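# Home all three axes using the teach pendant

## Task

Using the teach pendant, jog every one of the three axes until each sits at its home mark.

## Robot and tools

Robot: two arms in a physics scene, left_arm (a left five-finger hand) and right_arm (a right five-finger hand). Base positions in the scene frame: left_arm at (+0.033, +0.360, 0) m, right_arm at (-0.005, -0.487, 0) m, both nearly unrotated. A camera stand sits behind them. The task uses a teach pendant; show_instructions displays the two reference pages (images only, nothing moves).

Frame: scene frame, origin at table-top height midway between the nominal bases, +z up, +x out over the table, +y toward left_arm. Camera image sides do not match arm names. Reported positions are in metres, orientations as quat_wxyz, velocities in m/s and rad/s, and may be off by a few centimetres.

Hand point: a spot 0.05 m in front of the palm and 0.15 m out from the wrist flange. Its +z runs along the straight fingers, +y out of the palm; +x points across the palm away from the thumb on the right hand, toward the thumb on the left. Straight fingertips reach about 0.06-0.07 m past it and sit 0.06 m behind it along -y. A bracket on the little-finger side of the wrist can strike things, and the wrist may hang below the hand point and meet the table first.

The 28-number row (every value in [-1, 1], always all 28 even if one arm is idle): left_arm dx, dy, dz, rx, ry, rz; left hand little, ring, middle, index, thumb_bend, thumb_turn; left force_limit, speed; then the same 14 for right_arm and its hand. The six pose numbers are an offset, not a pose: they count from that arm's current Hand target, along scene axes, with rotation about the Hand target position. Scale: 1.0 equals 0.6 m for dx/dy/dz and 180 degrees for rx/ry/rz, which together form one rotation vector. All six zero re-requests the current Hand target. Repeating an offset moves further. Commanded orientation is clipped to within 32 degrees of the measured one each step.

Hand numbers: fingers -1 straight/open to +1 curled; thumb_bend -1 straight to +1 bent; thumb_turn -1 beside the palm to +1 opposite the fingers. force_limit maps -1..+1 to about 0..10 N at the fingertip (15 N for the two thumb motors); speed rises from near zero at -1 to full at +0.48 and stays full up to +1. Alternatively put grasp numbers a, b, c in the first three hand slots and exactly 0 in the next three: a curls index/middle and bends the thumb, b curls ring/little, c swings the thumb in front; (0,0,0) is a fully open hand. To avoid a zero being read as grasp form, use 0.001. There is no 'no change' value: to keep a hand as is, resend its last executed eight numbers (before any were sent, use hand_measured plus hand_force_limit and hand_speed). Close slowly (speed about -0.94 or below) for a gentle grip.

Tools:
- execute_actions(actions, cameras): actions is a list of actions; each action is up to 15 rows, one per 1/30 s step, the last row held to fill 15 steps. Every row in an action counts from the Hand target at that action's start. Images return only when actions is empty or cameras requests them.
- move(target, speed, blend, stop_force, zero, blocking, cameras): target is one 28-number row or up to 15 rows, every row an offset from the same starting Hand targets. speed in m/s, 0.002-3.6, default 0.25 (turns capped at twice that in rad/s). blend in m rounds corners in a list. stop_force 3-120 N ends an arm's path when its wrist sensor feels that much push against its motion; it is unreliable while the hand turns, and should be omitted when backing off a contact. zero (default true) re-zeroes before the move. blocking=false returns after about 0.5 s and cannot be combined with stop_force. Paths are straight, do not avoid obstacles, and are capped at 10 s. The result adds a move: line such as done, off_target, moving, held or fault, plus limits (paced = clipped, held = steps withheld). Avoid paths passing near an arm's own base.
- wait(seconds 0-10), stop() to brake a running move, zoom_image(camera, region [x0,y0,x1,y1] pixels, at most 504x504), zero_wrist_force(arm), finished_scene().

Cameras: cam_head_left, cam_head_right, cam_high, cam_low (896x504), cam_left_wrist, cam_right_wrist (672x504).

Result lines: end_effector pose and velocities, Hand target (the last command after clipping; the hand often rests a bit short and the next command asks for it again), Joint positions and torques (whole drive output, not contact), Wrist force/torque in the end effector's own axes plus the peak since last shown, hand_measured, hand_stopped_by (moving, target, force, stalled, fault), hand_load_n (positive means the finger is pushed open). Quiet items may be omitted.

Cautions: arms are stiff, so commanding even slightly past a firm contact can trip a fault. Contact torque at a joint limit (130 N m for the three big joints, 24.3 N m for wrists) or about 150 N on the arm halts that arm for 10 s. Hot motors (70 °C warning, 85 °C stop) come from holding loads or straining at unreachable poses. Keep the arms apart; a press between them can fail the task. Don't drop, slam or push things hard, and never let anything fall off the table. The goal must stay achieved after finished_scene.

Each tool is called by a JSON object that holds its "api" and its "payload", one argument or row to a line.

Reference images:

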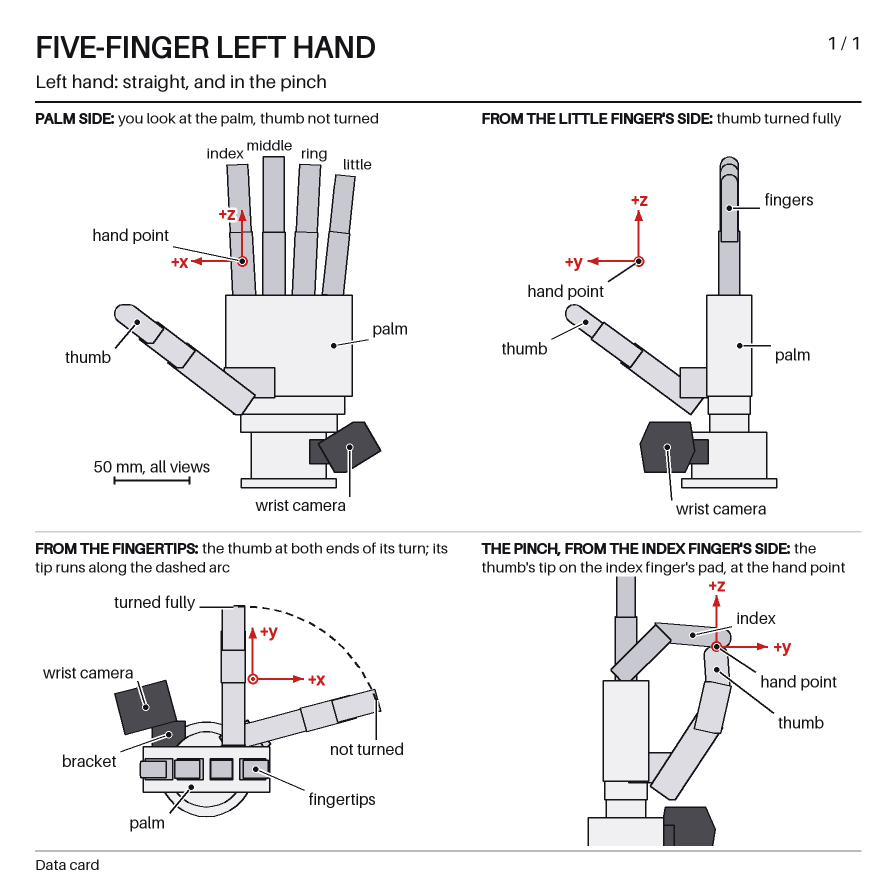

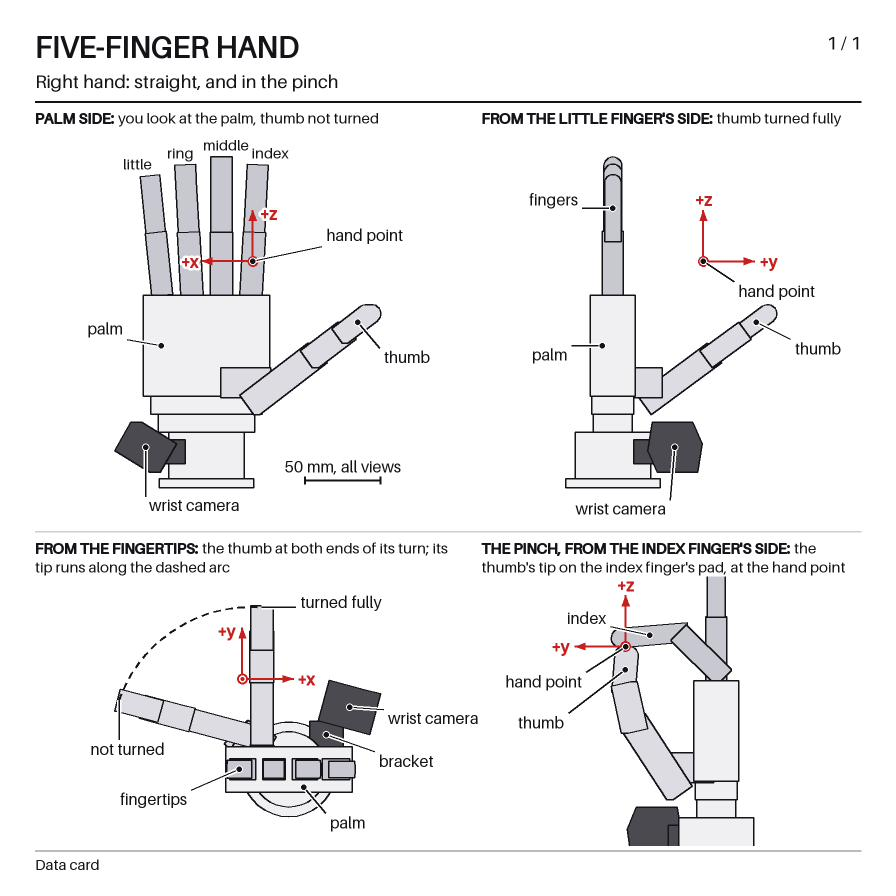

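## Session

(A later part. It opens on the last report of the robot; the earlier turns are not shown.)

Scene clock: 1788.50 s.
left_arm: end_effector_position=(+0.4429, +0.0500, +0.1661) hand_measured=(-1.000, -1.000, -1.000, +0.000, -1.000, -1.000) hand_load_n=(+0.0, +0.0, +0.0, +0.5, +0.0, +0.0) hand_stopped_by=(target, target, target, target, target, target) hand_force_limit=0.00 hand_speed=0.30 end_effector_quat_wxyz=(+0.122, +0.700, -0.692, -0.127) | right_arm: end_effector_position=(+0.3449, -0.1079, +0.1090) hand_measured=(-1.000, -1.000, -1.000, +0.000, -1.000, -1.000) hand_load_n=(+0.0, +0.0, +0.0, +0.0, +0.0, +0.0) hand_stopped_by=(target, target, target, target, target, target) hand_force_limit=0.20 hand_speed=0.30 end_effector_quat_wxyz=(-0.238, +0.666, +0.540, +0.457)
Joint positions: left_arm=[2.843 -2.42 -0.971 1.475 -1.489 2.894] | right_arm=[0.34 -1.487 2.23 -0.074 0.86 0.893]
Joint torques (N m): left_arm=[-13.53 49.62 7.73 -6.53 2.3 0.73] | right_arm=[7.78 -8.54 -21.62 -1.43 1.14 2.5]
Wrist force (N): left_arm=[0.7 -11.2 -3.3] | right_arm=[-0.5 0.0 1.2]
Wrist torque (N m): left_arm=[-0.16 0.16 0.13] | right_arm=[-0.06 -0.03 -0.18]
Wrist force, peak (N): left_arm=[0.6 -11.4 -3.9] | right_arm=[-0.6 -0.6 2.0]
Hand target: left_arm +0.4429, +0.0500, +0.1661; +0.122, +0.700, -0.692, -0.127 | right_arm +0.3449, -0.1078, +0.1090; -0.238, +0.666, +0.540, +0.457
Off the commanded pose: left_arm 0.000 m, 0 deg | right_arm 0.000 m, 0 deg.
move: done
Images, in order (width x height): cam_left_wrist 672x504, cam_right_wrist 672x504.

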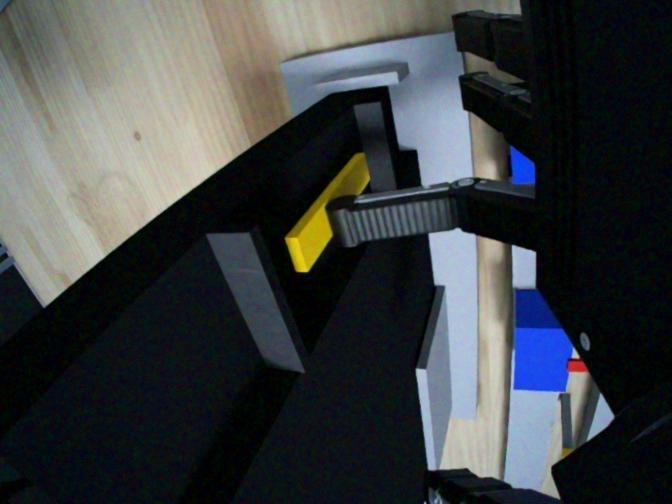

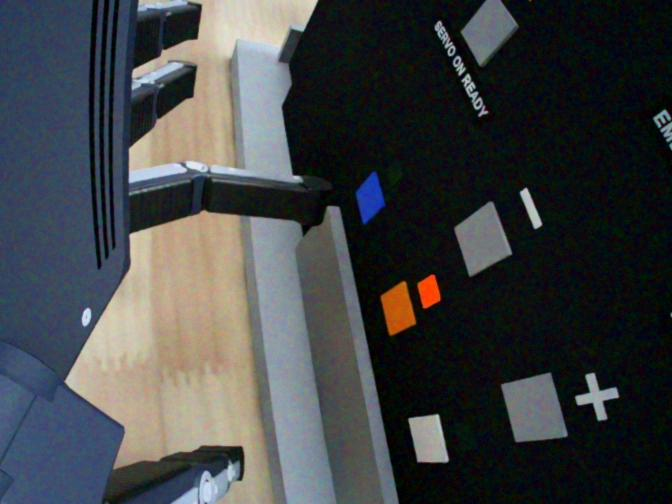

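{"api": "move", "payload": {
  "target": [0,0,0,0,0,0,-1,-1,-1,0.0,-1,-1,0,0.3,0.06,0,0,0,0,0,-1,-1,-1,0.0,-1,-1,0.2,0.3],
  "speed": 0.02,
  "stop_force": 3
}}

{"api": "move", "payload": {
  "target": [0,0,0,0,0,0,-1,-1,-1,0.0,-1,-1,0,0.3,0.0018,0,0,0,0,0,-1,-1,-1,0.0,-1,-1,0.2,0.3],
  "speed": 0.02
}}

{"api": "move", "payload": {
  "target": [0,0,0,0,0,0,-1,-1,-1,0.0,-1,-1,0,0.3,-0.04,0,0,0,0,0,-1,-1,-1,0.0,-1,-1,0.2,0.3],
  "speed": 0.1,
  "cameras": ["cam_right_wrist"]
}}

Scene clock: 1808.33 s.
left_arm: end_effector_position=(+0.4429, +0.0500, +0.1661) hand_measured=(-1.000, -1.000, -1.000, +0.000, -1.000, -1.000) hand_load_n=(+0.0, +0.0, +0.0, +0.5, +0.0, +0.0) hand_stopped_by=(target, target, target, target, target, target) hand_force_limit=0.00 hand_speed=0.30 end_effector_quat_wxyz=(+0.122, +0.700, -0.692, -0.127) | right_arm: end_effector_position=(+0.3677, -0.1078, +0.1090) hand_measured=(-1.000, -1.000, -1.000, +0.000, -1.000, -1.000) hand_load_n=(+0.0, +0.0, +0.0, +0.0, +0.0, +0.5) hand_stopped_by=(target, target, target, target, target, target) hand_force_limit=0.20 hand_speed=0.30 end_effector_quat_wxyz=(-0.238, +0.666, +0.540, +0.457)
Joint positions: left_arm=[2.843 -2.42 -0.971 1.475 -1.489 2.894] | right_arm=[0.314 -1.444 2.183 -0.056 0.84 0.872]
Joint torques (N m): left_arm=[-12.95 49.65 8.88 -6.35 1.99 0.77] | right_arm=[7.83 -29.64 -6.15 -1.91 1.62 2.38]
Wrist force (N): left_arm=[0.6 -11.2 -3.9] | right_arm=[0.2 -2.2 0.3]
Wrist torque (N m): left_arm=[-0.17 0.15 0.13] | right_arm=[-0.06 -0.04 -0.13]
Wrist force, peak (N): left_arm=[0.8 -11.3 -4.0] | right_arm=[-0.4 -4.2 0.0]
Hand target: left_arm +0.4429, +0.0500, +0.1661; +0.122, +0.700, -0.692, -0.127 | right_arm +0.3677, -0.1078, +0.1090; -0.238, +0.666, +0.540, +0.457 (not the last commanded pose)
Off the commanded pose: left_arm 0.000 m, 0 deg | right_arm 0.013 m, 0 deg.
move: contact (right_arm)

Scene clock: 1809.03 s.
left_arm: end_effector_position=(+0.4429, +0.0500, +0.1661) hand_measured=(-1.000, -1.000, -1.000, +0.000, -1.000, -1.000) hand_load_n=(+0.0, +0.0, +0.0, +0.5, +0.0, +0.0) hand_stopped_by=(target, target, target, target, target, target) hand_force_limit=0.00 hand_speed=0.30 end_effector_quat_wxyz=(+0.122, +0.700, -0.692, -0.127) | right_arm: end_effector_position=(+0.3688, -0.1078, +0.1090) hand_measured=(-1.000, -1.000, -1.000, +0.000, -1.000, -1.000) hand_load_n=(+0.0, +0.0, +0.0, -0.5, +0.0, +0.0) hand_stopped_by=(target, target, target, target, target, target) hand_force_limit=0.20 hand_speed=0.30 end_effector_quat_wxyz=(-0.238, +0.666, +0.540, +0.457)
Joint positions: left_arm=[2.843 -2.42 -0.971 1.475 -1.489 2.894] | right_arm=[0.313 -1.442 2.181 -0.055 0.839 0.871]
Joint torques (N m): left_arm=[-13.3 48.94 7.84 -6.47 2.42 0.43] | right_arm=[-10.46 -9.97 -21.73 1.66 -1.79 -2.42]
Wrist force (N): left_arm=[0.9 -11.2 -2.9] | right_arm=[-0.8 -4.6 -0.2]
Wrist torque (N m): left_arm=[-0.17 0.14 0.14] | right_arm=[-0.12 -0.05 -0.09]
Wrist force, peak (N): left_arm=[0.8 -11.3 -3.7] | right_arm=[-0.8 -4.6 -0.2]
Hand target: left_arm +0.4429, +0.0500, +0.1661; +0.122, +0.700, -0.692, -0.127 | right_arm +0.3688, -0.1078, +0.1090; -0.238, +0.666, +0.540, +0.457
Off the commanded pose: left_arm 0.000 m, 0 deg | right_arm 0.000 m, 0 deg.
move: done

Scene clock: 1809.93 s.
left_arm: end_effector_position=(+0.4429, +0.0500, +0.1661) hand_measured=(-1.000, -1.000, -1.000, +0.000, -1.000, -1.000) hand_load_n=(+0.0, +0.0, +0.5, +0.5, +0.0, +0.0) hand_stopped_by=(target, target, target, target, target, target) hand_force_limit=0.00 hand_speed=0.30 end_effector_quat_wxyz=(+0.122, +0.700, -0.692, -0.127) | right_arm: end_effector_position=(+0.3449, -0.1078, +0.1090) hand_measured=(-1.000, -1.000, -1.000, +0.000, -1.000, -1.000) hand_load_n=(+0.0, +0.0, +0.0, +0.0, +0.0, +0.0) hand_stopped_by=(target, target, target, target, target, target) hand_force_limit=0.20 hand_speed=0.30 end_effector_quat_wxyz=(-0.238, +0.666, +0.540, +0.457)
Joint positions: left_arm=[2.843 -2.42 -0.971 1.475 -1.489 2.894] | right_arm=[0.34 -1.487 2.23 -0.074 0.86 0.894]
Joint torques (N m): left_arm=[-12.03 49.39 7.26 -6.14 2.24 0.33] | right_arm=[7.7 -28.81 -4.76 -1.35 1.09 2.44]
Wrist force (N): left_arm=[0.7 -11.3 -3.4] | right_arm=[-0.5 0.0 1.3]
Wrist torque (N m): left_arm=[-0.20 0.16 0.14] | right_arm=[-0.06 -0.02 -0.18]
Wrist force, peak (N): left_arm=[0.8 -11.4 -3.7] | right_arm=[-0.3 -4.6 -0.5]
Hand target: left_arm +0.4429, +0.0500, +0.1661; +0.122, +0.700, -0.692, -0.127 | right_arm +0.3448, -0.1078, +0.1090; -0.238, +0.666, +0.540, +0.457
Off the commanded pose: left_arm 0.000 m, 0 deg | right_arm 0.000 m, 0 deg.
move: done
Images, in order (width x height): cam_right_wrist 672x504.

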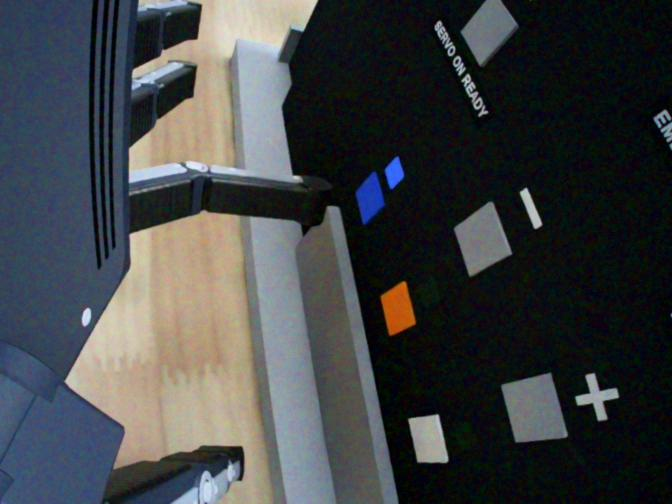

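{"api": "move", "payload": {
  "target": [
    [0,0,0,0,0,0,-1,-1,-1,0.0,-1,-1,0,0.3,0,-0.1358,0.0715,0,0,0,-1,-1,-1,0.0,-1,-1,0.2,0.3],
    [0,0,0,0,0,0,-1,-1,-1,0.0,-1,-1,0,0.3,0.0262,-0.1358,0.0715,0,0,0,-1,-1,-1,0.0,-1,-1,0.2,0.3]
  ],
  "speed": 0.15,
  "blend": [0.003,0],
  "cameras": ["cam_low"]
}}

{"api": "move", "payload": {
  "target": [0,0,0,0,0,0,-1,-1,-1,0.0,-1,-1,0,0.3,0.01,0,0,0,0,0,-1,-1,-1,0.0,-1,-1,0.2,0.3],
  "speed": 0.02
}}

{"api": "wait", "payload": {
  "seconds": 3.0,
  "cameras": ["cam_low", "cam_right_wrist"]
}}

{"api": "zoom_image", "payload": {
  "camera": "cam_low",
  "region": [400, 285, 500, 345]
}}

{"api": "wait", "payload": {
  "seconds": 5.0,
  "cameras": ["cam_low"]
}}

{"api": "zoom_image", "payload": {
  "camera": "cam_low",
  "region": [400, 285, 500, 345]
}}

Scene clock: 1820.40 s.
left_arm: end_effector_position=(+0.4429, +0.0500, +0.1661) hand_measured=(-1.000, -1.000, -1.000, +0.000, -1.000, -1.000) hand_load_n=(+0.0, +0.0, +0.0, +0.5, +0.0, +0.0) hand_stopped_by=(target, target, target, target, target, target) hand_force_limit=0.00 hand_speed=0.30 end_effector_quat_wxyz=(+0.122, +0.700, -0.692, -0.127) | right_arm: end_effector_position=(+0.3605, -0.1893, +0.1519) hand_measured=(-1.000, -1.000, -1.000, +0.000, -1.000, -1.000) hand_load_n=(+0.0, +0.0, +0.0, +0.0, +0.0, +0.0) hand_stopped_by=(target, target, target, target, target, target) hand_force_limit=0.20 hand_speed=0.30 end_effector_quat_wxyz=(-0.238, +0.666, +0.539, +0.457)
Joint positions: left_arm=[2.843 -2.42 -0.971 1.475 -1.489 2.894] | right_arm=[-0.006 -1.589 2.259 0.276 0.617 0.522]
Joint torques (N m): left_arm=[-12.3 49.14 8.88 -6.29 2.31 0.63] | right_arm=[-9.86 -4.32 -20.59 3.22 -2.93 -2.23]
Wrist force (N): left_arm=[0.8 -11.2 -3.4] | right_arm=[-0.4 0.0 1.4]
Wrist torque (N m): left_arm=[-0.16 0.13 0.14] | right_arm=[-0.05 -0.04 -0.07]
Wrist force, peak (N): left_arm=[0.7 -11.4 -3.7] | right_arm=[-0.5 -0.4 2.0]
Hand target: left_arm +0.4429, +0.0500, +0.1661; +0.122, +0.700, -0.692, -0.127 | right_arm +0.3605, -0.1893, +0.1519; -0.238, +0.666, +0.540, +0.457
Off the commanded pose: left_arm 0.000 m, 0 deg | right_arm 0.000 m, 0 deg.
move: done
Images, in order (width x height): cam_low 896x504.

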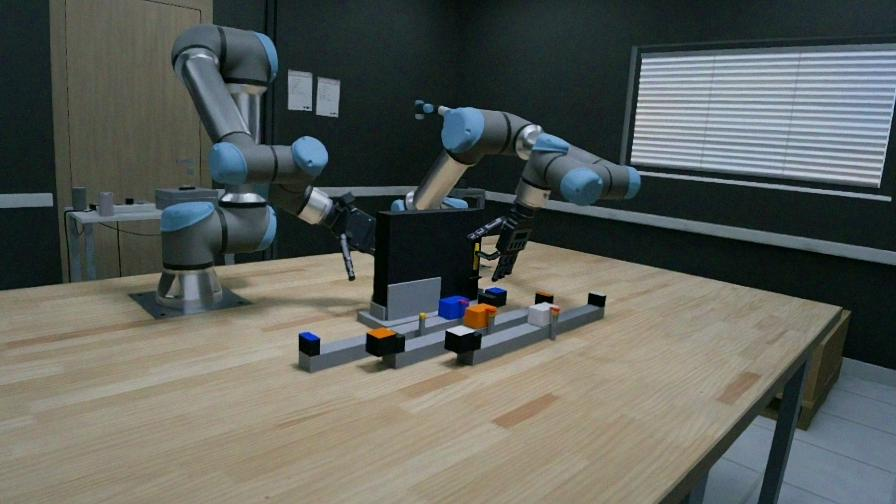

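Scene clock: 1821.17 s.
left_arm: end_effector_position=(+0.4429, +0.0500, +0.1661) hand_measured=(-1.000, -1.000, -1.000, +0.000, -1.000, -1.000) hand_load_n=(+0.0, +0.0, +0.0, +0.5, +0.0, +0.0) hand_stopped_by=(target, target, target, target, target, target) hand_force_limit=0.00 hand_speed=0.30 end_effector_quat_wxyz=(+0.122, +0.700, -0.692, -0.127) | right_arm: end_effector_position=(+0.3664, -0.1893, +0.1519) hand_measured=(-1.000, -1.000, -1.000, +0.000, -1.000, -1.000) hand_load_n=(+0.0, +0.0, +0.0, -0.5, +0.0, +0.0) hand_stopped_by=(target, target, target, target, target, target) hand_force_limit=0.20 hand_speed=0.30 end_effector_quat_wxyz=(-0.238, +0.666, +0.540, +0.457)
Joint positions: left_arm=[2.843 -2.42 -0.971 1.475 -1.489 2.894] | right_arm=[-0.006 -1.575 2.245 0.276 0.617 0.522]
Joint torques (N m): left_arm=[-12.69 49.83 8.03 -6.56 2.34 0.62] | right_arm=[8.09 -4.87 -21.2 -1.23 1.08 2.33]
Wrist force (N): left_arm=[0.9 -11.3 -3.2] | right_arm=[-0.6 -4.0 -0.3]
Wrist torque (N m): left_arm=[-0.18 0.13 0.14] | right_arm=[-0.10 -0.08 -0.11]
Wrist force, peak (N): left_arm=[0.9 -11.2 -3.7] | right_arm=[-1.0 -4.0 0.0]
Hand target: left_arm +0.4429, +0.0500, +0.1661; +0.122, +0.700, -0.692, -0.127 | right_arm +0.3665, -0.1893, +0.1519; -0.238, +0.666, +0.540, +0.457
Off the commanded pose: left_arm 0.000 m, 0 deg | right_arm 0.000 m, 0 deg.
move: done

Scene clock: 1824.17 s.
left_arm: end_effector_position=(+0.4429, +0.0500, +0.1661) hand_measured=(-1.000, -1.000, -1.000, +0.000, -1.000, -1.000) hand_load_n=(+0.0, +0.0, +0.0, +0.0, +0.0, +0.0) hand_stopped_by=(target, target, target, target, target, target) hand_force_limit=0.00 hand_speed=0.30 end_effector_quat_wxyz=(+0.122, +0.700, -0.692, -0.127) | right_arm: end_effector_position=(+0.3665, -0.1893, +0.1519) hand_measured=(-1.000, -1.000, -1.000, +0.000, -1.000, -1.000) hand_load_n=(+0.0, +0.0, +0.5, -0.5, +0.0, +0.0) hand_stopped_by=(target, target, target, target, target, target) hand_force_limit=0.20 hand_speed=0.30 end_effector_quat_wxyz=(-0.238, +0.666, +0.540, +0.457)
Joint positions: left_arm=[2.843 -2.42 -0.971 1.475 -1.489 2.894] | right_arm=[-0.006 -1.574 2.245 0.276 0.617 0.522]
Joint torques (N m): left_arm=[-12.59 49.61 6.83 -6.47 2.74 0.83] | right_arm=[7.91 -4.78 -23.19 -1.42 1.01 2.37]
Wrist force (N): left_arm=[0.9 -11.2 -3.0] | right_arm=[-0.7 -4.6 -0.4]
Wrist torque (N m): left_arm=[-0.17 0.14 0.13] | right_arm=[-0.13 -0.10 -0.11]
Wrist force, peak (N): left_arm=[0.9 -11.3 -4.0] | right_arm=[-1.1 -4.7 -0.6]
Hand target: left_arm +0.4429, +0.0500, +0.1661; +0.122, +0.700, -0.692, -0.127 | right_arm +0.3665, -0.1893, +0.1519; -0.238, +0.666, +0.540, +0.457
Off the commanded pose: left_arm 0.000 m, 0 deg | right_arm 0.000 m, 0 deg.
wait: 3.00 s; at rest by 0.17 s
Images, in order (width x height): cam_low 896x504, cam_right_wrist 672x504.

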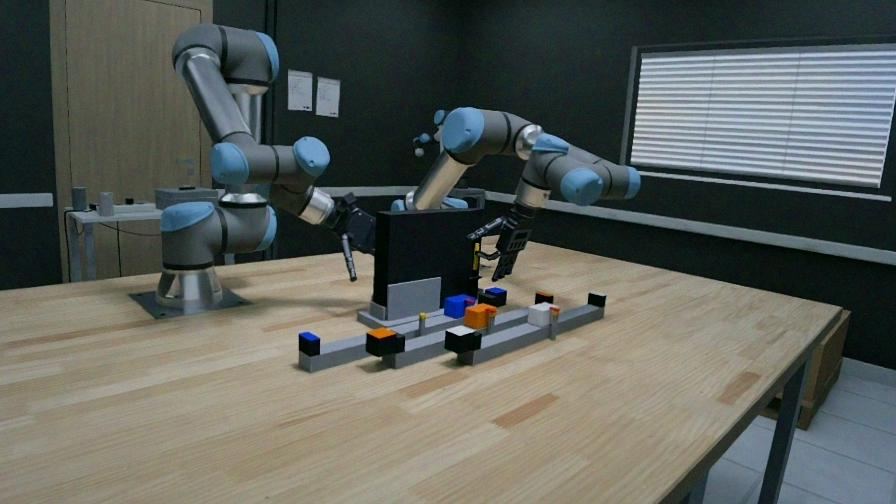

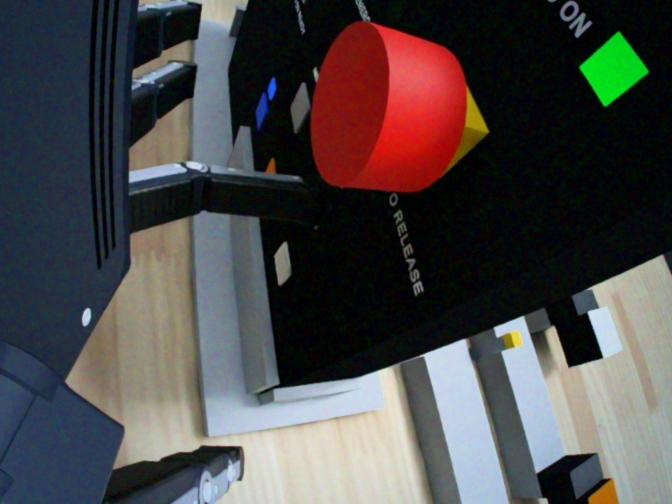

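Scaled by 5.040 from the camera's 896x504 image, which has a finer 1280x720 frame.

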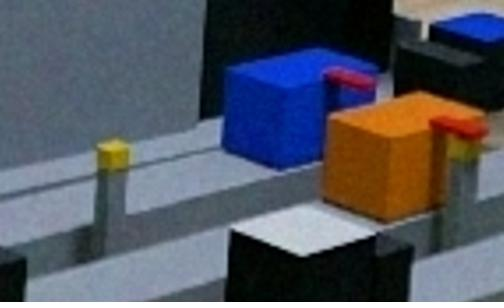

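Scene clock: 1829.17 s.
left_arm: end_effector_position=(+0.4429, +0.0500, +0.1661) hand_measured=(-1.000, -1.000, -1.000, +0.000, -1.000, -1.000) hand_load_n=(+0.0, +0.0, +0.0, +0.5, -0.5, +0.0) hand_stopped_by=(target, target, target, target, target, target) hand_force_limit=0.00 hand_speed=0.30 end_effector_quat_wxyz=(+0.122, +0.700, -0.692, -0.127) | right_arm: end_effector_position=(+0.3665, -0.1893, +0.1519) hand_measured=(-1.000, -1.000, -1.000, +0.000, -1.000, -1.000) hand_load_n=(+0.0, +0.0, +0.0, -1.0, +0.0, +0.0) hand_stopped_by=(target, target, target, target, target, target) hand_force_limit=0.20 hand_speed=0.30 end_effector_quat_wxyz=(-0.238, +0.666, +0.540, +0.457)
Joint positions: left_arm=[2.843 -2.42 -0.971 1.475 -1.489 2.894] | right_arm=[-0.006 -1.574 2.245 0.276 0.617 0.522]
Joint torques (N m): left_arm=[-12.45 47.15 6.51 -6.34 2.3 0.56] | right_arm=[7.65 -4.45 -22.55 -1.25 0.87 2.4]
Wrist force (N): left_arm=[0.7 -11.1 -3.8] | right_arm=[-0.2 -3.9 -0.5]
Wrist torque (N m): left_arm=[-0.16 0.15 0.13] | right_arm=[-0.09 -0.06 -0.12]
Wrist force, peak (N): left_arm=[0.8 -11.4 -3.8] | right_arm=[-1.1 -4.7 -0.4]
Hand target: left_arm +0.4429, +0.0500, +0.1661; +0.122, +0.700, -0.692, -0.127 | right_arm +0.3665, -0.1893, +0.1519; -0.238, +0.666, +0.540, +0.457
Off the commanded pose: left_arm 0.000 m, 0 deg | right_arm 0.000 m, 0 deg.
wait: 5.00 s; at rest by 0.17 s
Images, in order (width x height): cam_low 896x504.

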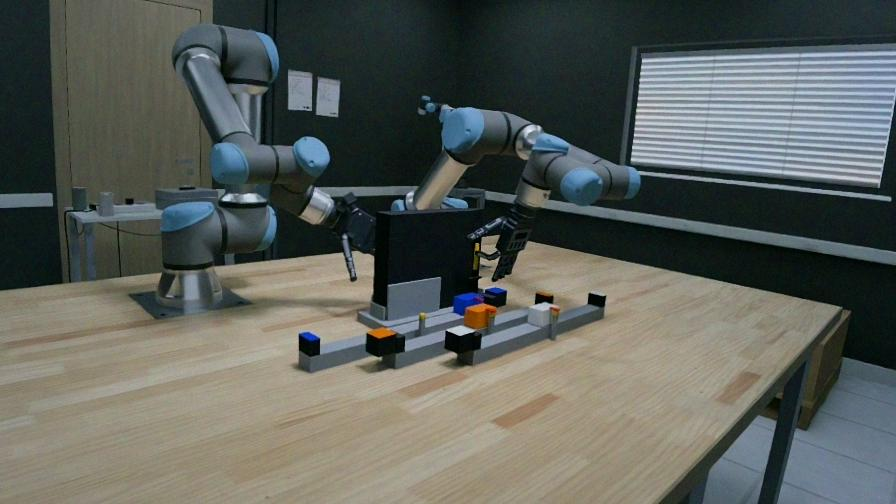

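Scaled by 5.040 from the camera's 896x504 image, which has a finer 1280x720 frame.

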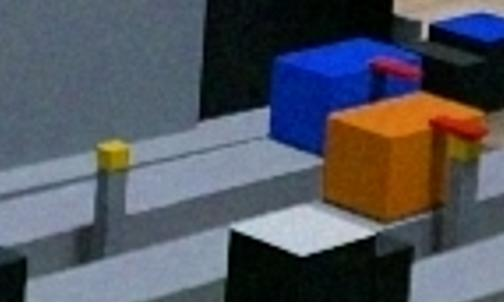

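{"api": "move", "payload": {
  "target": [
    [0,0,0,0,0,0,-1,-1,-1,0.0,-1,-1,0,0.3,-0.035,0,0,0,0,0,-1,-1,-1,0.0,-1,-1,0.2,0.3],
    [0,0,0,0,0,0,-1,-1,-1,0.0,-1,-1,0,0.3,-0.035,0.0725,0.0025,0,0,0,-1,-1,-1,0.0,-1,-1,0.2,0.3],
    [0,0,0,0,0,0,-1,-1,-1,0.0,-1,-1,0,0.3,-0.0083,0.0725,0.0025,0,0,0,-1,-1,-1,0.0,-1,-1,0.2,0.3]
  ],
  "speed": 0.15,
  "blend": [0.002,0.003,0]
}}

{"api": "move", "payload": {
  "target": [0,0,0,0,0,0,-1,-1,-1,0.0,-1,-1,0,0.3,0.0102,0,0,0,0,0,-1,-1,-1,0.0,-1,-1,0.2,0.3],
  "speed": 0.02
}}

{"api": "wait", "payload": {
  "seconds": 10,
  "cameras": ["cam_low"]
}}

{"api": "wait", "payload": {
  "seconds": 10,
  "cameras": ["cam_low"]
}}

{"api": "zoom_image", "payload": {
  "camera": "cam_low",
  "region": [400, 285, 500, 345]
}}

Scene clock: 1848.63 s.
left_arm: end_effector_position=(+0.4429, +0.0500, +0.1661) hand_measured=(-1.000, -1.000, -1.000, +0.000, -1.000, -1.000) hand_load_n=(+0.0, +0.0, +0.0, +0.5, +0.0, +0.0) hand_stopped_by=(target, target, target, target, target, target) hand_force_limit=0.00 hand_speed=0.30 end_effector_quat_wxyz=(+0.122, +0.700, -0.692, -0.127) | right_arm: end_effector_position=(+0.3615, -0.1459, +0.1534) hand_measured=(-1.000, -1.000, -1.000, +0.000, -1.000, -1.000) hand_load_n=(+0.0, +0.0, +0.0, +0.0, +0.0, +0.0) hand_stopped_by=(target, target, target, target, target, target) hand_force_limit=0.20 hand_speed=0.30 end_effector_quat_wxyz=(-0.238, +0.666, +0.540, +0.457)
Joint positions: left_arm=[2.843 -2.42 -0.971 1.475 -1.489 2.894] | right_arm=[0.18 -1.573 2.197 0.148 0.739 0.746]
Joint torques (N m): left_arm=[-12.88 47.76 7.98 -6.25 2.29 0.6] | right_arm=[8.81 -3.61 -23.57 -0.67 0.91 2.4]
Wrist force (N): left_arm=[0.8 -11.1 -3.6] | right_arm=[-0.3 0.0 1.5]
Wrist torque (N m): left_arm=[-0.17 0.13 0.14] | right_arm=[-0.07 -0.05 -0.18]
Wrist force, peak (N): left_arm=[0.8 -11.4 -4.0] | right_arm=[-1.1 -4.7 -0.6]
Hand target: left_arm +0.4429, +0.0500, +0.1661; +0.122, +0.700, -0.692, -0.127 | right_arm +0.3616, -0.1458, +0.1534; -0.238, +0.666, +0.540, +0.457
Off the commanded pose: left_arm 0.000 m, 0 deg | right_arm 0.000 m, 0 deg.
move: done

Scene clock: 1849.40 s.
left_arm: end_effector_position=(+0.4429, +0.0500, +0.1661) hand_measured=(-1.000, -1.000, -1.000, +0.000, -1.000, -1.000) hand_load_n=(+0.0, +0.0, +0.0, +0.5, +0.0, +0.0) hand_stopped_by=(target, target, target, target, target, target) hand_force_limit=0.00 hand_speed=0.30 end_effector_quat_wxyz=(+0.122, +0.700, -0.692, -0.127) | right_arm: end_effector_position=(+0.3675, -0.1458, +0.1534) hand_measured=(-1.000, -1.000, -1.000, +0.000, -1.000, -1.000) hand_load_n=(+0.0, +0.0, +0.0, -0.5, +0.0, +0.0) hand_stopped_by=(target, target, target, target, target, target) hand_force_limit=0.20 hand_speed=0.30 end_effector_quat_wxyz=(-0.238, +0.666, +0.540, +0.457)
Joint positions: left_arm=[2.843 -2.42 -0.971 1.475 -1.489 2.894] | right_arm=[0.176 -1.559 2.184 0.15 0.736 0.742]
Joint torques (N m): left_arm=[-13.15 49.6 6.05 -6.45 2.27 0.83] | right_arm=[-9.88 -5.13 -22.86 1.93 -2.02 -2.43]
Wrist force (N): left_arm=[0.7 -11.1 -3.5] | right_arm=[0.1 -3.8 -0.2]
Wrist torque (N m): left_arm=[-0.16 0.16 0.13] | right_arm=[-0.09 -0.06 -0.08]
Wrist force, peak (N): left_arm=[0.7 -11.3 -3.8] | right_arm=[-0.8 -4.0 -0.1]
Hand target: left_arm +0.4429, +0.0500, +0.1661; +0.122, +0.700, -0.692, -0.127 | right_arm +0.3677, -0.1458, +0.1534; -0.238, +0.666, +0.540, +0.457
Off the commanded pose: left_arm 0.000 m, 0 deg | right_arm 0.000 m, 0 deg.
move: done

Scene clock: 1859.40 s.
left_arm: end_effector_position=(+0.4429, +0.0500, +0.1661) hand_measured=(-1.000, -1.000, -1.000, +0.000, -1.000, -1.000) hand_load_n=(+0.0, +0.0, +0.0, +0.5, +0.0, +0.0) hand_stopped_by=(target, target, target, target, target, target) hand_force_limit=0.00 hand_speed=0.30 end_effector_quat_wxyz=(+0.122, +0.700, -0.692, -0.127) | right_arm: end_effector_position=(+0.3677, -0.1458, +0.1534) hand_measured=(-1.000, -1.000, -1.000, +0.000, -1.000, -1.000) hand_load_n=(+0.0, +0.0, +0.0, -0.5, +0.0, +0.0) hand_stopped_by=(target, target, target, target, target, target) hand_force_limit=0.20 hand_speed=0.30 end_effector_quat_wxyz=(-0.238, +0.666, +0.540, +0.457)
Joint positions: left_arm=[2.843 -2.42 -0.971 1.475 -1.489 2.894] | right_arm=[0.176 -1.559 2.184 0.15 0.736 0.742]
Joint torques (N m): left_arm=[-13.95 47.56 8.82 -6.32 1.78 0.57] | right_arm=[-9.63 -6.66 -23.71 1.89 -2.08 -2.36]
Wrist force (N): left_arm=[0.7 -11.3 -3.6] | right_arm=[-0.1 -4.3 -0.4]
Wrist torque (N m): left_arm=[-0.18 0.14 0.13] | right_arm=[-0.11 -0.06 -0.09]
Wrist force, peak (N): left_arm=[0.9 -11.4 -3.7] | right_arm=[-1.1 -4.9 -0.4]
Hand target: left_arm +0.4429, +0.0500, +0.1661; +0.122, +0.700, -0.692, -0.127 | right_arm +0.3677, -0.1458, +0.1534; -0.238, +0.666, +0.540, +0.457
Off the commanded pose: left_arm 0.000 m, 0 deg | right_arm 0.000 m, 0 deg.
wait: 10.00 s; at rest by 0.17 s
Images, in order (width x height): cam_low 896x504.

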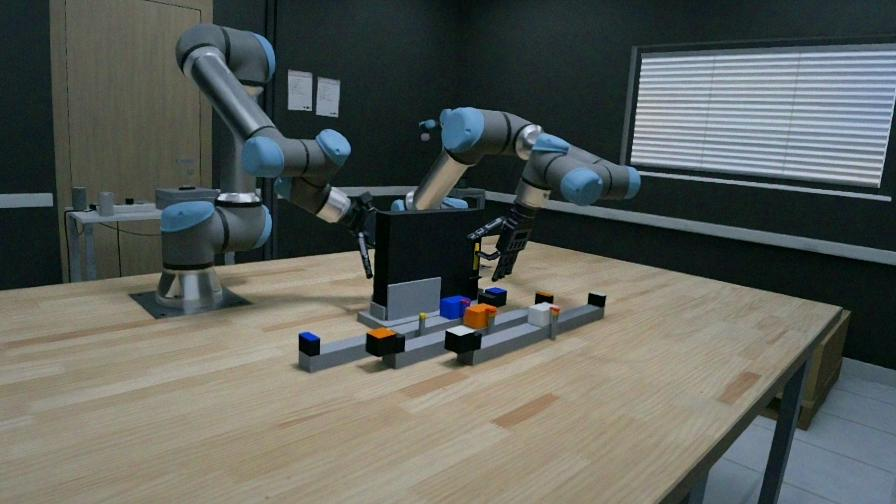

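Scene clock: 1869.40 s.
left_arm: end_effector_position=(+0.4429, +0.0500, +0.1661) hand_measured=(-1.000, -1.000, -1.000, +0.000, -1.000, -1.000) hand_load_n=(+0.0, +0.0, +0.0, +0.5, +0.0, +0.0) hand_stopped_by=(target, target, target, target, target, target) hand_force_limit=0.00 hand_speed=0.30 end_effector_quat_wxyz=(+0.122, +0.700, -0.692, -0.127) | right_arm: end_effector_position=(+0.3677, -0.1458, +0.1534) hand_measured=(-1.000, -1.000, -1.000, +0.000, -1.000, -1.000) hand_load_n=(+0.0, +0.0, +0.0, +0.0, +0.0, +0.0) hand_stopped_by=(target, target, target, target, target, target) hand_force_limit=0.20 hand_speed=0.30 end_effector_quat_wxyz=(-0.238, +0.666, +0.540, +0.457)
Joint positions: left_arm=[2.843 -2.42 -0.971 1.475 -1.489 2.894] | right_arm=[0.176 -1.559 2.184 0.15 0.736 0.742]
Joint torques (N m): left_arm=[-12.32 48.37 8.78 -6.13 1.83 0.72] | right_arm=[-9.68 -6.64 -23.18 1.63 -1.92 -2.08]
Wrist force (N): left_arm=[0.9 -11.2 -2.7] | right_arm=[-0.9 -4.6 -0.3]
Wrist torque (N m): left_arm=[-0.17 0.15 0.14] | right_arm=[-0.11 -0.03 -0.10]
Wrist force, peak (N): left_arm=[0.8 -11.5 -3.9] | right_arm=[-1.0 -4.9 -0.3]
Hand target: left_arm +0.4429, +0.0500, +0.1661; +0.122, +0.700, -0.692, -0.127 | right_arm +0.3677, -0.1458, +0.1534; -0.238, +0.666, +0.540, +0.457
Off the commanded pose: left_arm 0.000 m, 0 deg | right_arm 0.000 m, 0 deg.
wait: 10.00 s; at rest by 0.17 s
Images, in order (width x height): cam_low 896x504.

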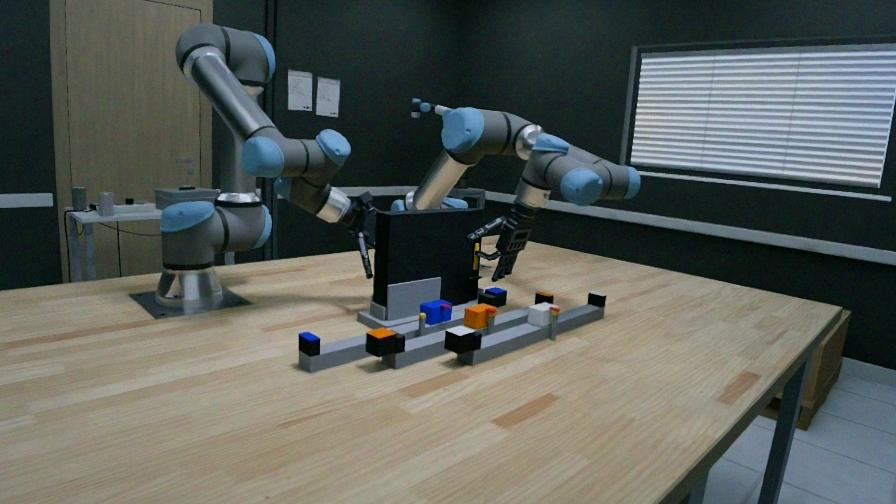

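Scaled by 5.040 from the camera's 896x504 image, which has a finer 1280x720 frame.

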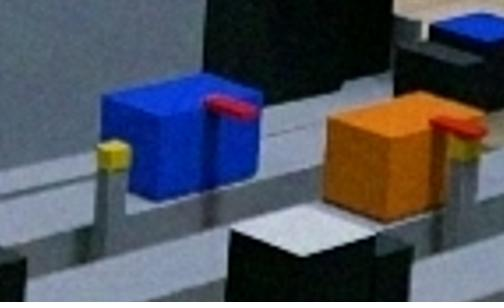

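{"api": "move", "payload": {
  "target": [0,0,0,0,0,0,-1,-1,-1,0.0,-1,-1,0,0.3,-0.0102,0,0,0,0,0,-1,-1,-1,0.0,-1,-1,0.2,0.3],
  "speed": 0.1,
  "cameras": ["cam_low", "cam_right_wrist", "cam_head_right"]
}}

{"api": "zoom_image", "payload": {
  "camera": "cam_low",
  "region": [400, 285, 500, 345]
}}

Scene clock: 1879.60 s.
left_arm: end_effector_position=(+0.4429, +0.0500, +0.1661) hand_measured=(-1.000, -1.000, -1.000, +0.000, -1.000, -1.000) hand_load_n=(+0.0, +0.0, +0.0, +0.5, +0.0, +0.0) hand_stopped_by=(target, target, target, target, target, target) hand_force_limit=0.00 hand_speed=0.30 end_effector_quat_wxyz=(+0.122, +0.700, -0.692, -0.127) | right_arm: end_effector_position=(+0.3617, -0.1458, +0.1534) hand_measured=(-1.000, -1.000, -1.000, +0.000, -1.000, -1.000) hand_load_n=(+0.0, +0.0, +0.0, +0.0, +0.0, -0.5) hand_stopped_by=(target, target, target, target, target, target) hand_force_limit=0.20 hand_speed=0.30 end_effector_quat_wxyz=(-0.238, +0.666, +0.540, +0.457)
Joint positions: left_arm=[2.843 -2.42 -0.971 1.475 -1.489 2.894] | right_arm=[0.18 -1.573 2.196 0.148 0.739 0.746]
Joint torques (N m): left_arm=[-11.33 46.66 8.4 -6.06 1.78 0.48] | right_arm=[9.09 -24.38 -7.47 -1.13 0.97 2.4]
Wrist force (N): left_arm=[1.0 -11.2 -3.1] | right_arm=[-0.6 -0.1 1.4]
Wrist torque (N m): left_arm=[-0.16 0.13 0.14] | right_arm=[-0.08 -0.02 -0.19]
Wrist force, peak (N): left_arm=[0.7 -11.5 -3.8] | right_arm=[-0.9 -5.0 -0.2]
Hand target: left_arm +0.4429, +0.0500, +0.1661; +0.122, +0.700, -0.692, -0.127 | right_arm +0.3616, -0.1458, +0.1534; -0.238, +0.666, +0.540, +0.457
Off the commanded pose: left_arm 0.000 m, 0 deg | right_arm 0.000 m, 0 deg.
move: done
Images, in order (width x height): cam_head_right 896x504, cam_low 896x504, cam_right_wrist 672x504.

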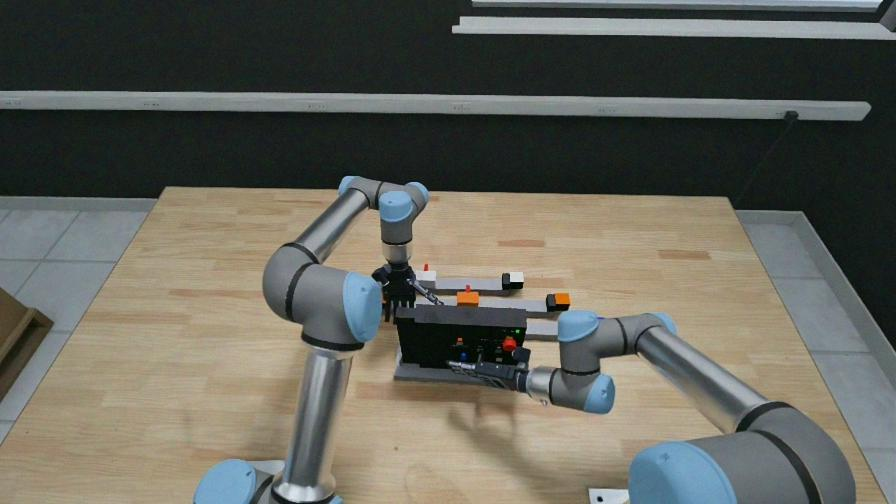

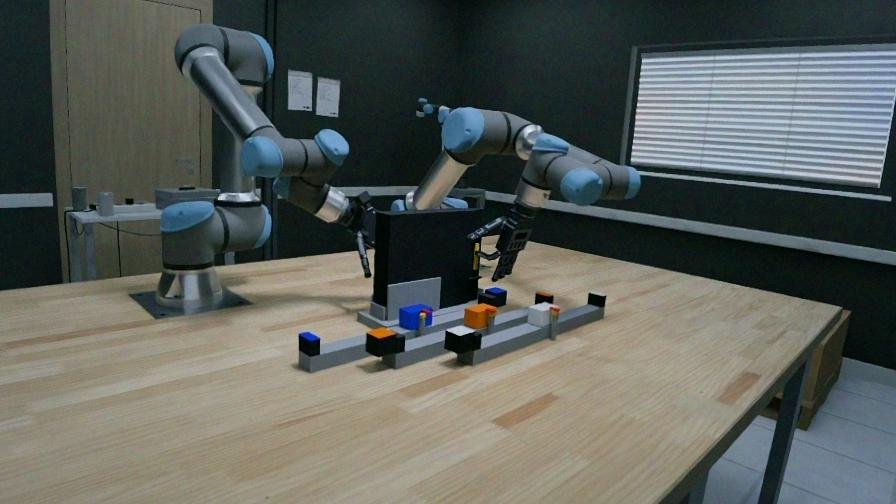

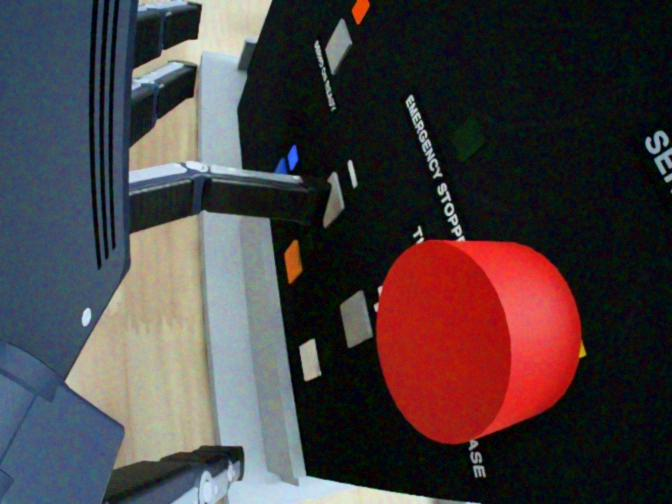

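Scaled by 5.040 from the camera's 896x504 image, which has a finer 1280x720 frame.

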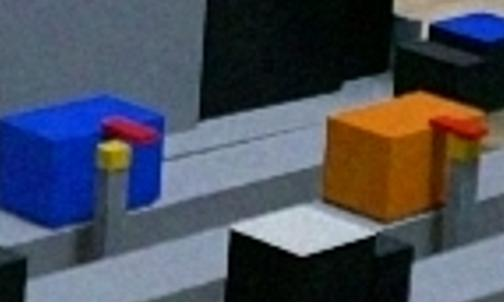

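{"api": "move", "payload": {
  "target": [
    [0,0,0,0,0,0,-1,-1,-1,0.0,-1,-1,0,0.3,0.01,0,0,0,0,0,-1,-1,-1,0.0,-1,-1,0.2,0.3]
  ],
  "speed": 0.02
}}

{"api": "wait", "payload": {
  "seconds": 1.4
}}

{"api": "move", "payload": {
  "target": [
    [0,0,0,0,0,0,-1,-1,-1,0.0,-1,-1,0,0.3,-0.01,0,0,0,0,0,-1,-1,-1,0.0,-1,-1,0.2,0.3]
  ],
  "speed": 0.1,
  "cameras": ["all"]
}}

{"api": "zoom_image", "payload": {
  "camera": "cam_low",
  "region": [400, 285, 500, 345]
}}

Scene clock: 1904.37 s.
left_arm: end_effector_position=(+0.4429, +0.0500, +0.1661) hand_measured=(-1.000, -1.000, -1.000, +0.000, -1.000, -1.000) hand_load_n=(+0.0, +0.0, +0.0, +0.5, +0.0, +0.0) hand_stopped_by=(target, target, target, target, target, target) hand_force_limit=0.00 hand_speed=0.30 end_effector_quat_wxyz=(+0.122, +0.700, -0.692, -0.127) | right_arm: end_effector_position=(+0.3674, -0.1458, +0.1534) hand_measured=(-1.000, -1.000, -1.000, +0.000, -1.000, -1.000) hand_load_n=(+0.0, +0.0, +0.0, -0.5, +0.0, +0.0) hand_stopped_by=(target, target, target, target, target, target) hand_force_limit=0.20 hand_speed=0.30 end_effector_quat_wxyz=(-0.238, +0.666, +0.540, +0.457)
Joint positions: left_arm=[2.843 -2.42 -0.971 1.475 -1.489 2.894] | right_arm=[0.176 -1.56 2.184 0.15 0.736 0.742]
Joint torques (N m): left_arm=[-12.32 47.19 7.83 -5.98 1.91 0.63] | right_arm=[-11.2 -7.8 -25.72 2.02 -2.16 -2.63]
Wrist force (N): left_arm=[0.8 -11.1 -3.3] | right_arm=[-0.5 -4.0 0.0]
Wrist torque (N m): left_arm=[-0.16 0.14 0.13] | right_arm=[-0.14 -0.01 -0.11]
Wrist force, peak (N): left_arm=[0.7 -11.3 -3.8] | right_arm=[-0.7 -4.1 0.2]
Hand target: left_arm +0.4429, +0.0500, +0.1661; +0.122, +0.700, -0.692, -0.127 | right_arm +0.3676, -0.1458, +0.1534; -0.238, +0.666, +0.540, +0.457
Off the commanded pose: left_arm 0.000 m, 0 deg | right_arm 0.000 m, 0 deg.
move: done

Scene clock: 1905.77 s.
left_arm: end_effector_position=(+0.4429, +0.0500, +0.1661) hand_measured=(-1.000, -1.000, -1.000, +0.000, -1.000, -1.000) hand_load_n=(+0.0, +0.0, +0.0, +0.5, -0.5, +0.0) hand_stopped_by=(target, target, target, target, target, target) hand_force_limit=0.00 hand_speed=0.30 end_effector_quat_wxyz=(+0.122, +0.700, -0.692, -0.127) | right_arm: end_effector_position=(+0.3676, -0.1458, +0.1534) hand_measured=(-1.000, -1.000, -1.000, +0.000, -1.000, -1.000) hand_load_n=(+0.0, +0.0, +0.0, -0.5, +0.0, +0.0) hand_stopped_by=(target, target, target, target, target, target) hand_force_limit=0.20 hand_speed=0.30 end_effector_quat_wxyz=(-0.238, +0.666, +0.540, +0.457)
Joint positions: left_arm=[2.843 -2.42 -0.971 1.475 -1.489 2.894] | right_arm=[0.176 -1.559 2.184 0.15 0.736 0.742]
Joint torques (N m): left_arm=[-12.49 45.02 7.48 -6.01 1.91 0.6] | right_arm=[-9.89 -6.47 -23.57 1.92 -2.03 -2.39]
Wrist force (N): left_arm=[1.0 -11.1 -2.9] | right_arm=[-1.0 -4.3 -0.2]
Wrist torque (N m): left_arm=[-0.15 0.14 0.13] | right_arm=[-0.10 -0.01 -0.10]
Wrist force, peak (N): left_arm=[0.8 -11.3 -3.7] | right_arm=[-1.0 -4.5 -0.3]
Hand target: left_arm +0.4429, +0.0500, +0.1661; +0.122, +0.700, -0.692, -0.127 | right_arm +0.3676, -0.1458, +0.1534; -0.238, +0.666, +0.540, +0.457
Off the commanded pose: left_arm 0.000 m, 0 deg | right_arm 0.000 m, 0 deg.
wait: 1.40 s; at rest by 0.17 s

Scene clock: 1906.50 s.
left_arm: end_effector_position=(+0.4429, +0.0500, +0.1661) hand_measured=(-1.000, -1.000, -1.000, +0.000, -1.000, -1.000) hand_load_n=(+0.0, +0.0, +0.0, +0.5, +0.0, +0.0) hand_stopped_by=(target, target, target, target, target, target) hand_force_limit=0.00 hand_speed=0.30 end_effector_quat_wxyz=(+0.122, +0.700, -0.692, -0.127) | right_arm: end_effector_position=(+0.3617, -0.1458, +0.1534) hand_measured=(-1.000, -1.000, -1.000, +0.000, -1.000, -1.000) hand_load_n=(+0.0, +0.0, +0.0, +0.0, +0.0, +0.0) hand_stopped_by=(target, target, target, target, target, target) hand_force_limit=0.20 hand_speed=0.30 end_effector_quat_wxyz=(-0.238, +0.666, +0.540, +0.457)
Joint positions: left_arm=[2.843 -2.42 -0.971 1.475 -1.489 2.894] | right_arm=[0.18 -1.573 2.196 0.148 0.739 0.746]
Joint torques (N m): left_arm=[-12.29 47.77 7.77 -5.97 2.03 0.67] | right_arm=[9.41 -24.53 -6.36 -1.13 0.99 2.36]
Wrist force (N): left_arm=[0.9 -11.2 -3.7] | right_arm=[-0.5 -0.3 1.4]
Wrist torque (N m): left_arm=[-0.18 0.13 0.15] | right_arm=[-0.11 -0.03 -0.19]
Wrist force, peak (N): left_arm=[0.7 -11.3 -3.8] | right_arm=[-0.8 -4.4 -0.1]
Hand target: left_arm +0.4429, +0.0500, +0.1661; +0.122, +0.700, -0.692, -0.127 | right_arm +0.3616, -0.1458, +0.1534; -0.238, +0.666, +0.540, +0.457
Off the commanded pose: left_arm 0.000 m, 0 deg | right_arm 0.000 m, 0 deg.
move: done

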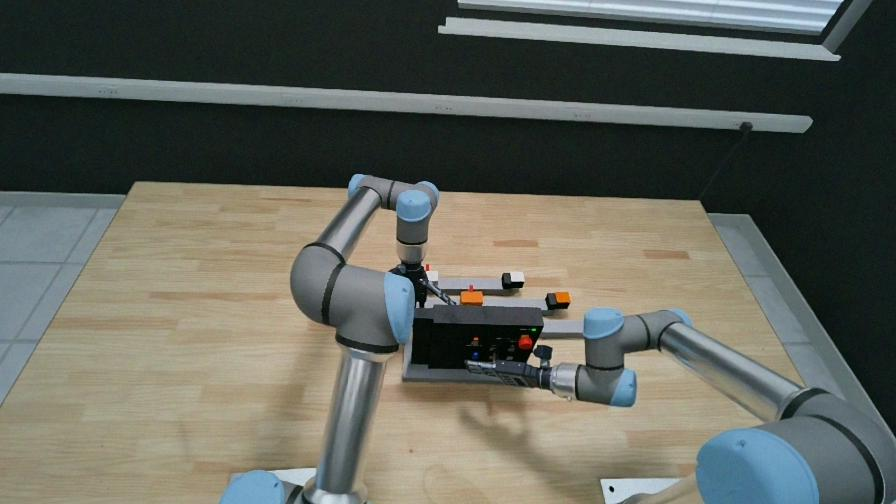

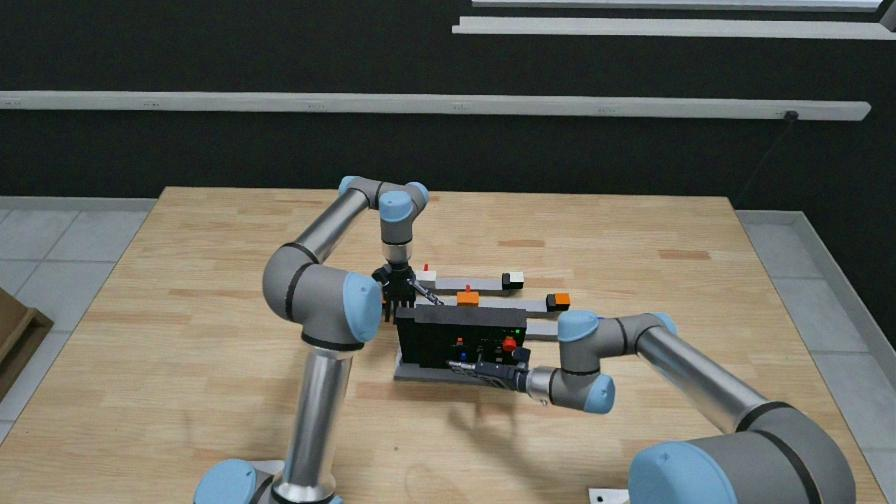

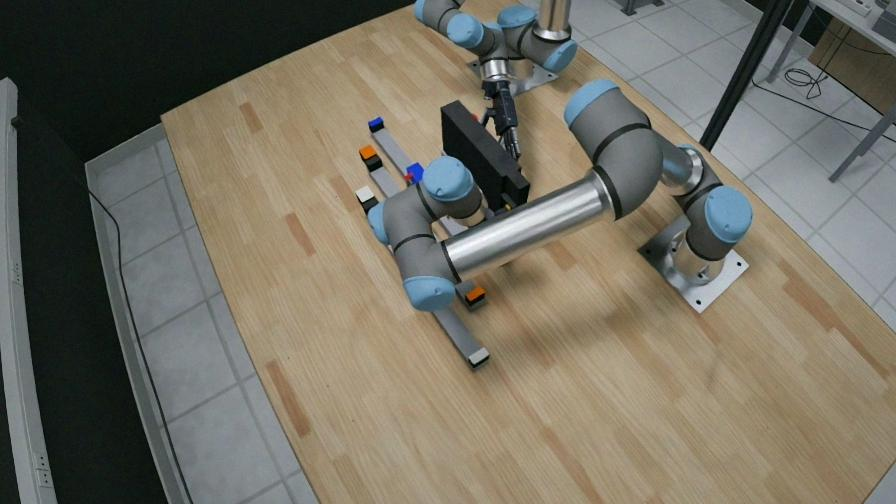

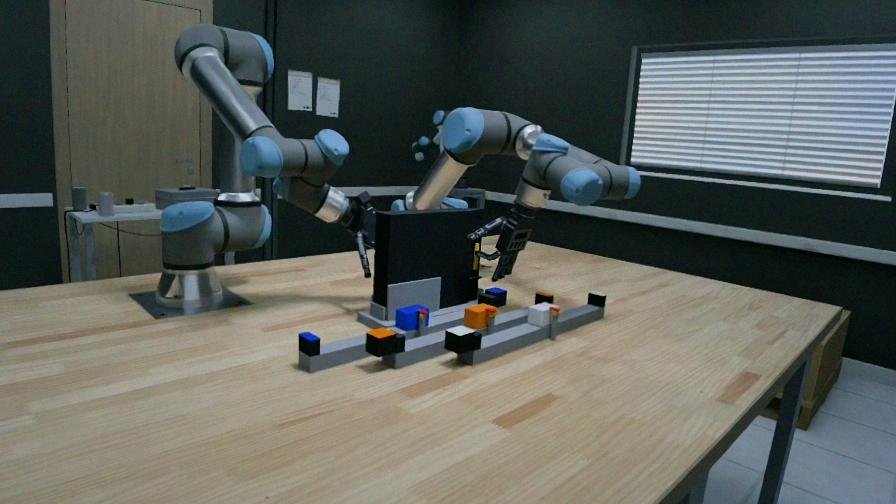

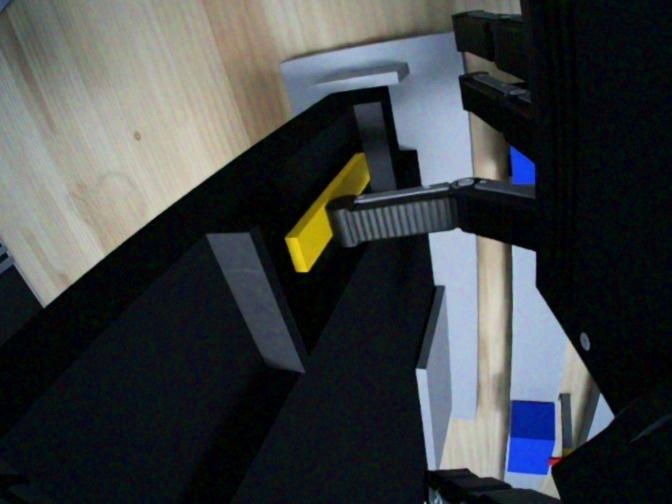

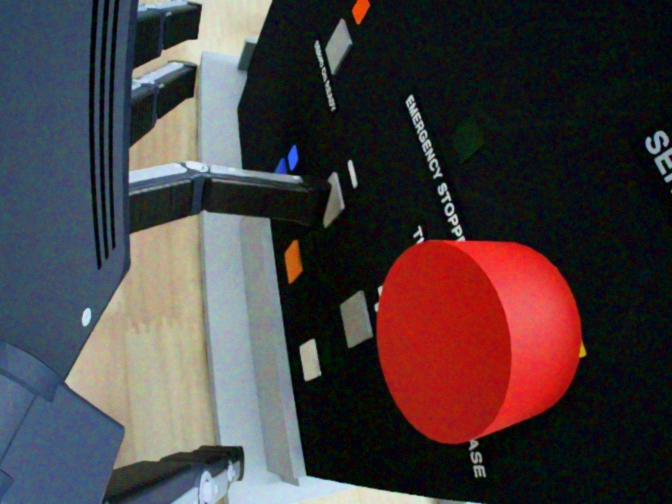

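Scaled by 5.040 from the camera's 896x504 image, which has a finer 1280x720 frame.

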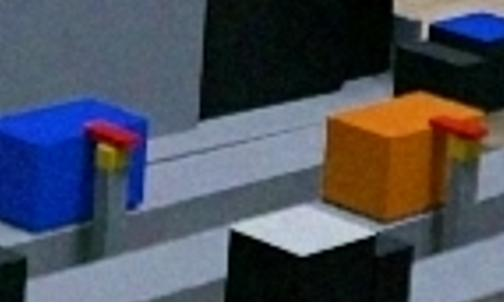

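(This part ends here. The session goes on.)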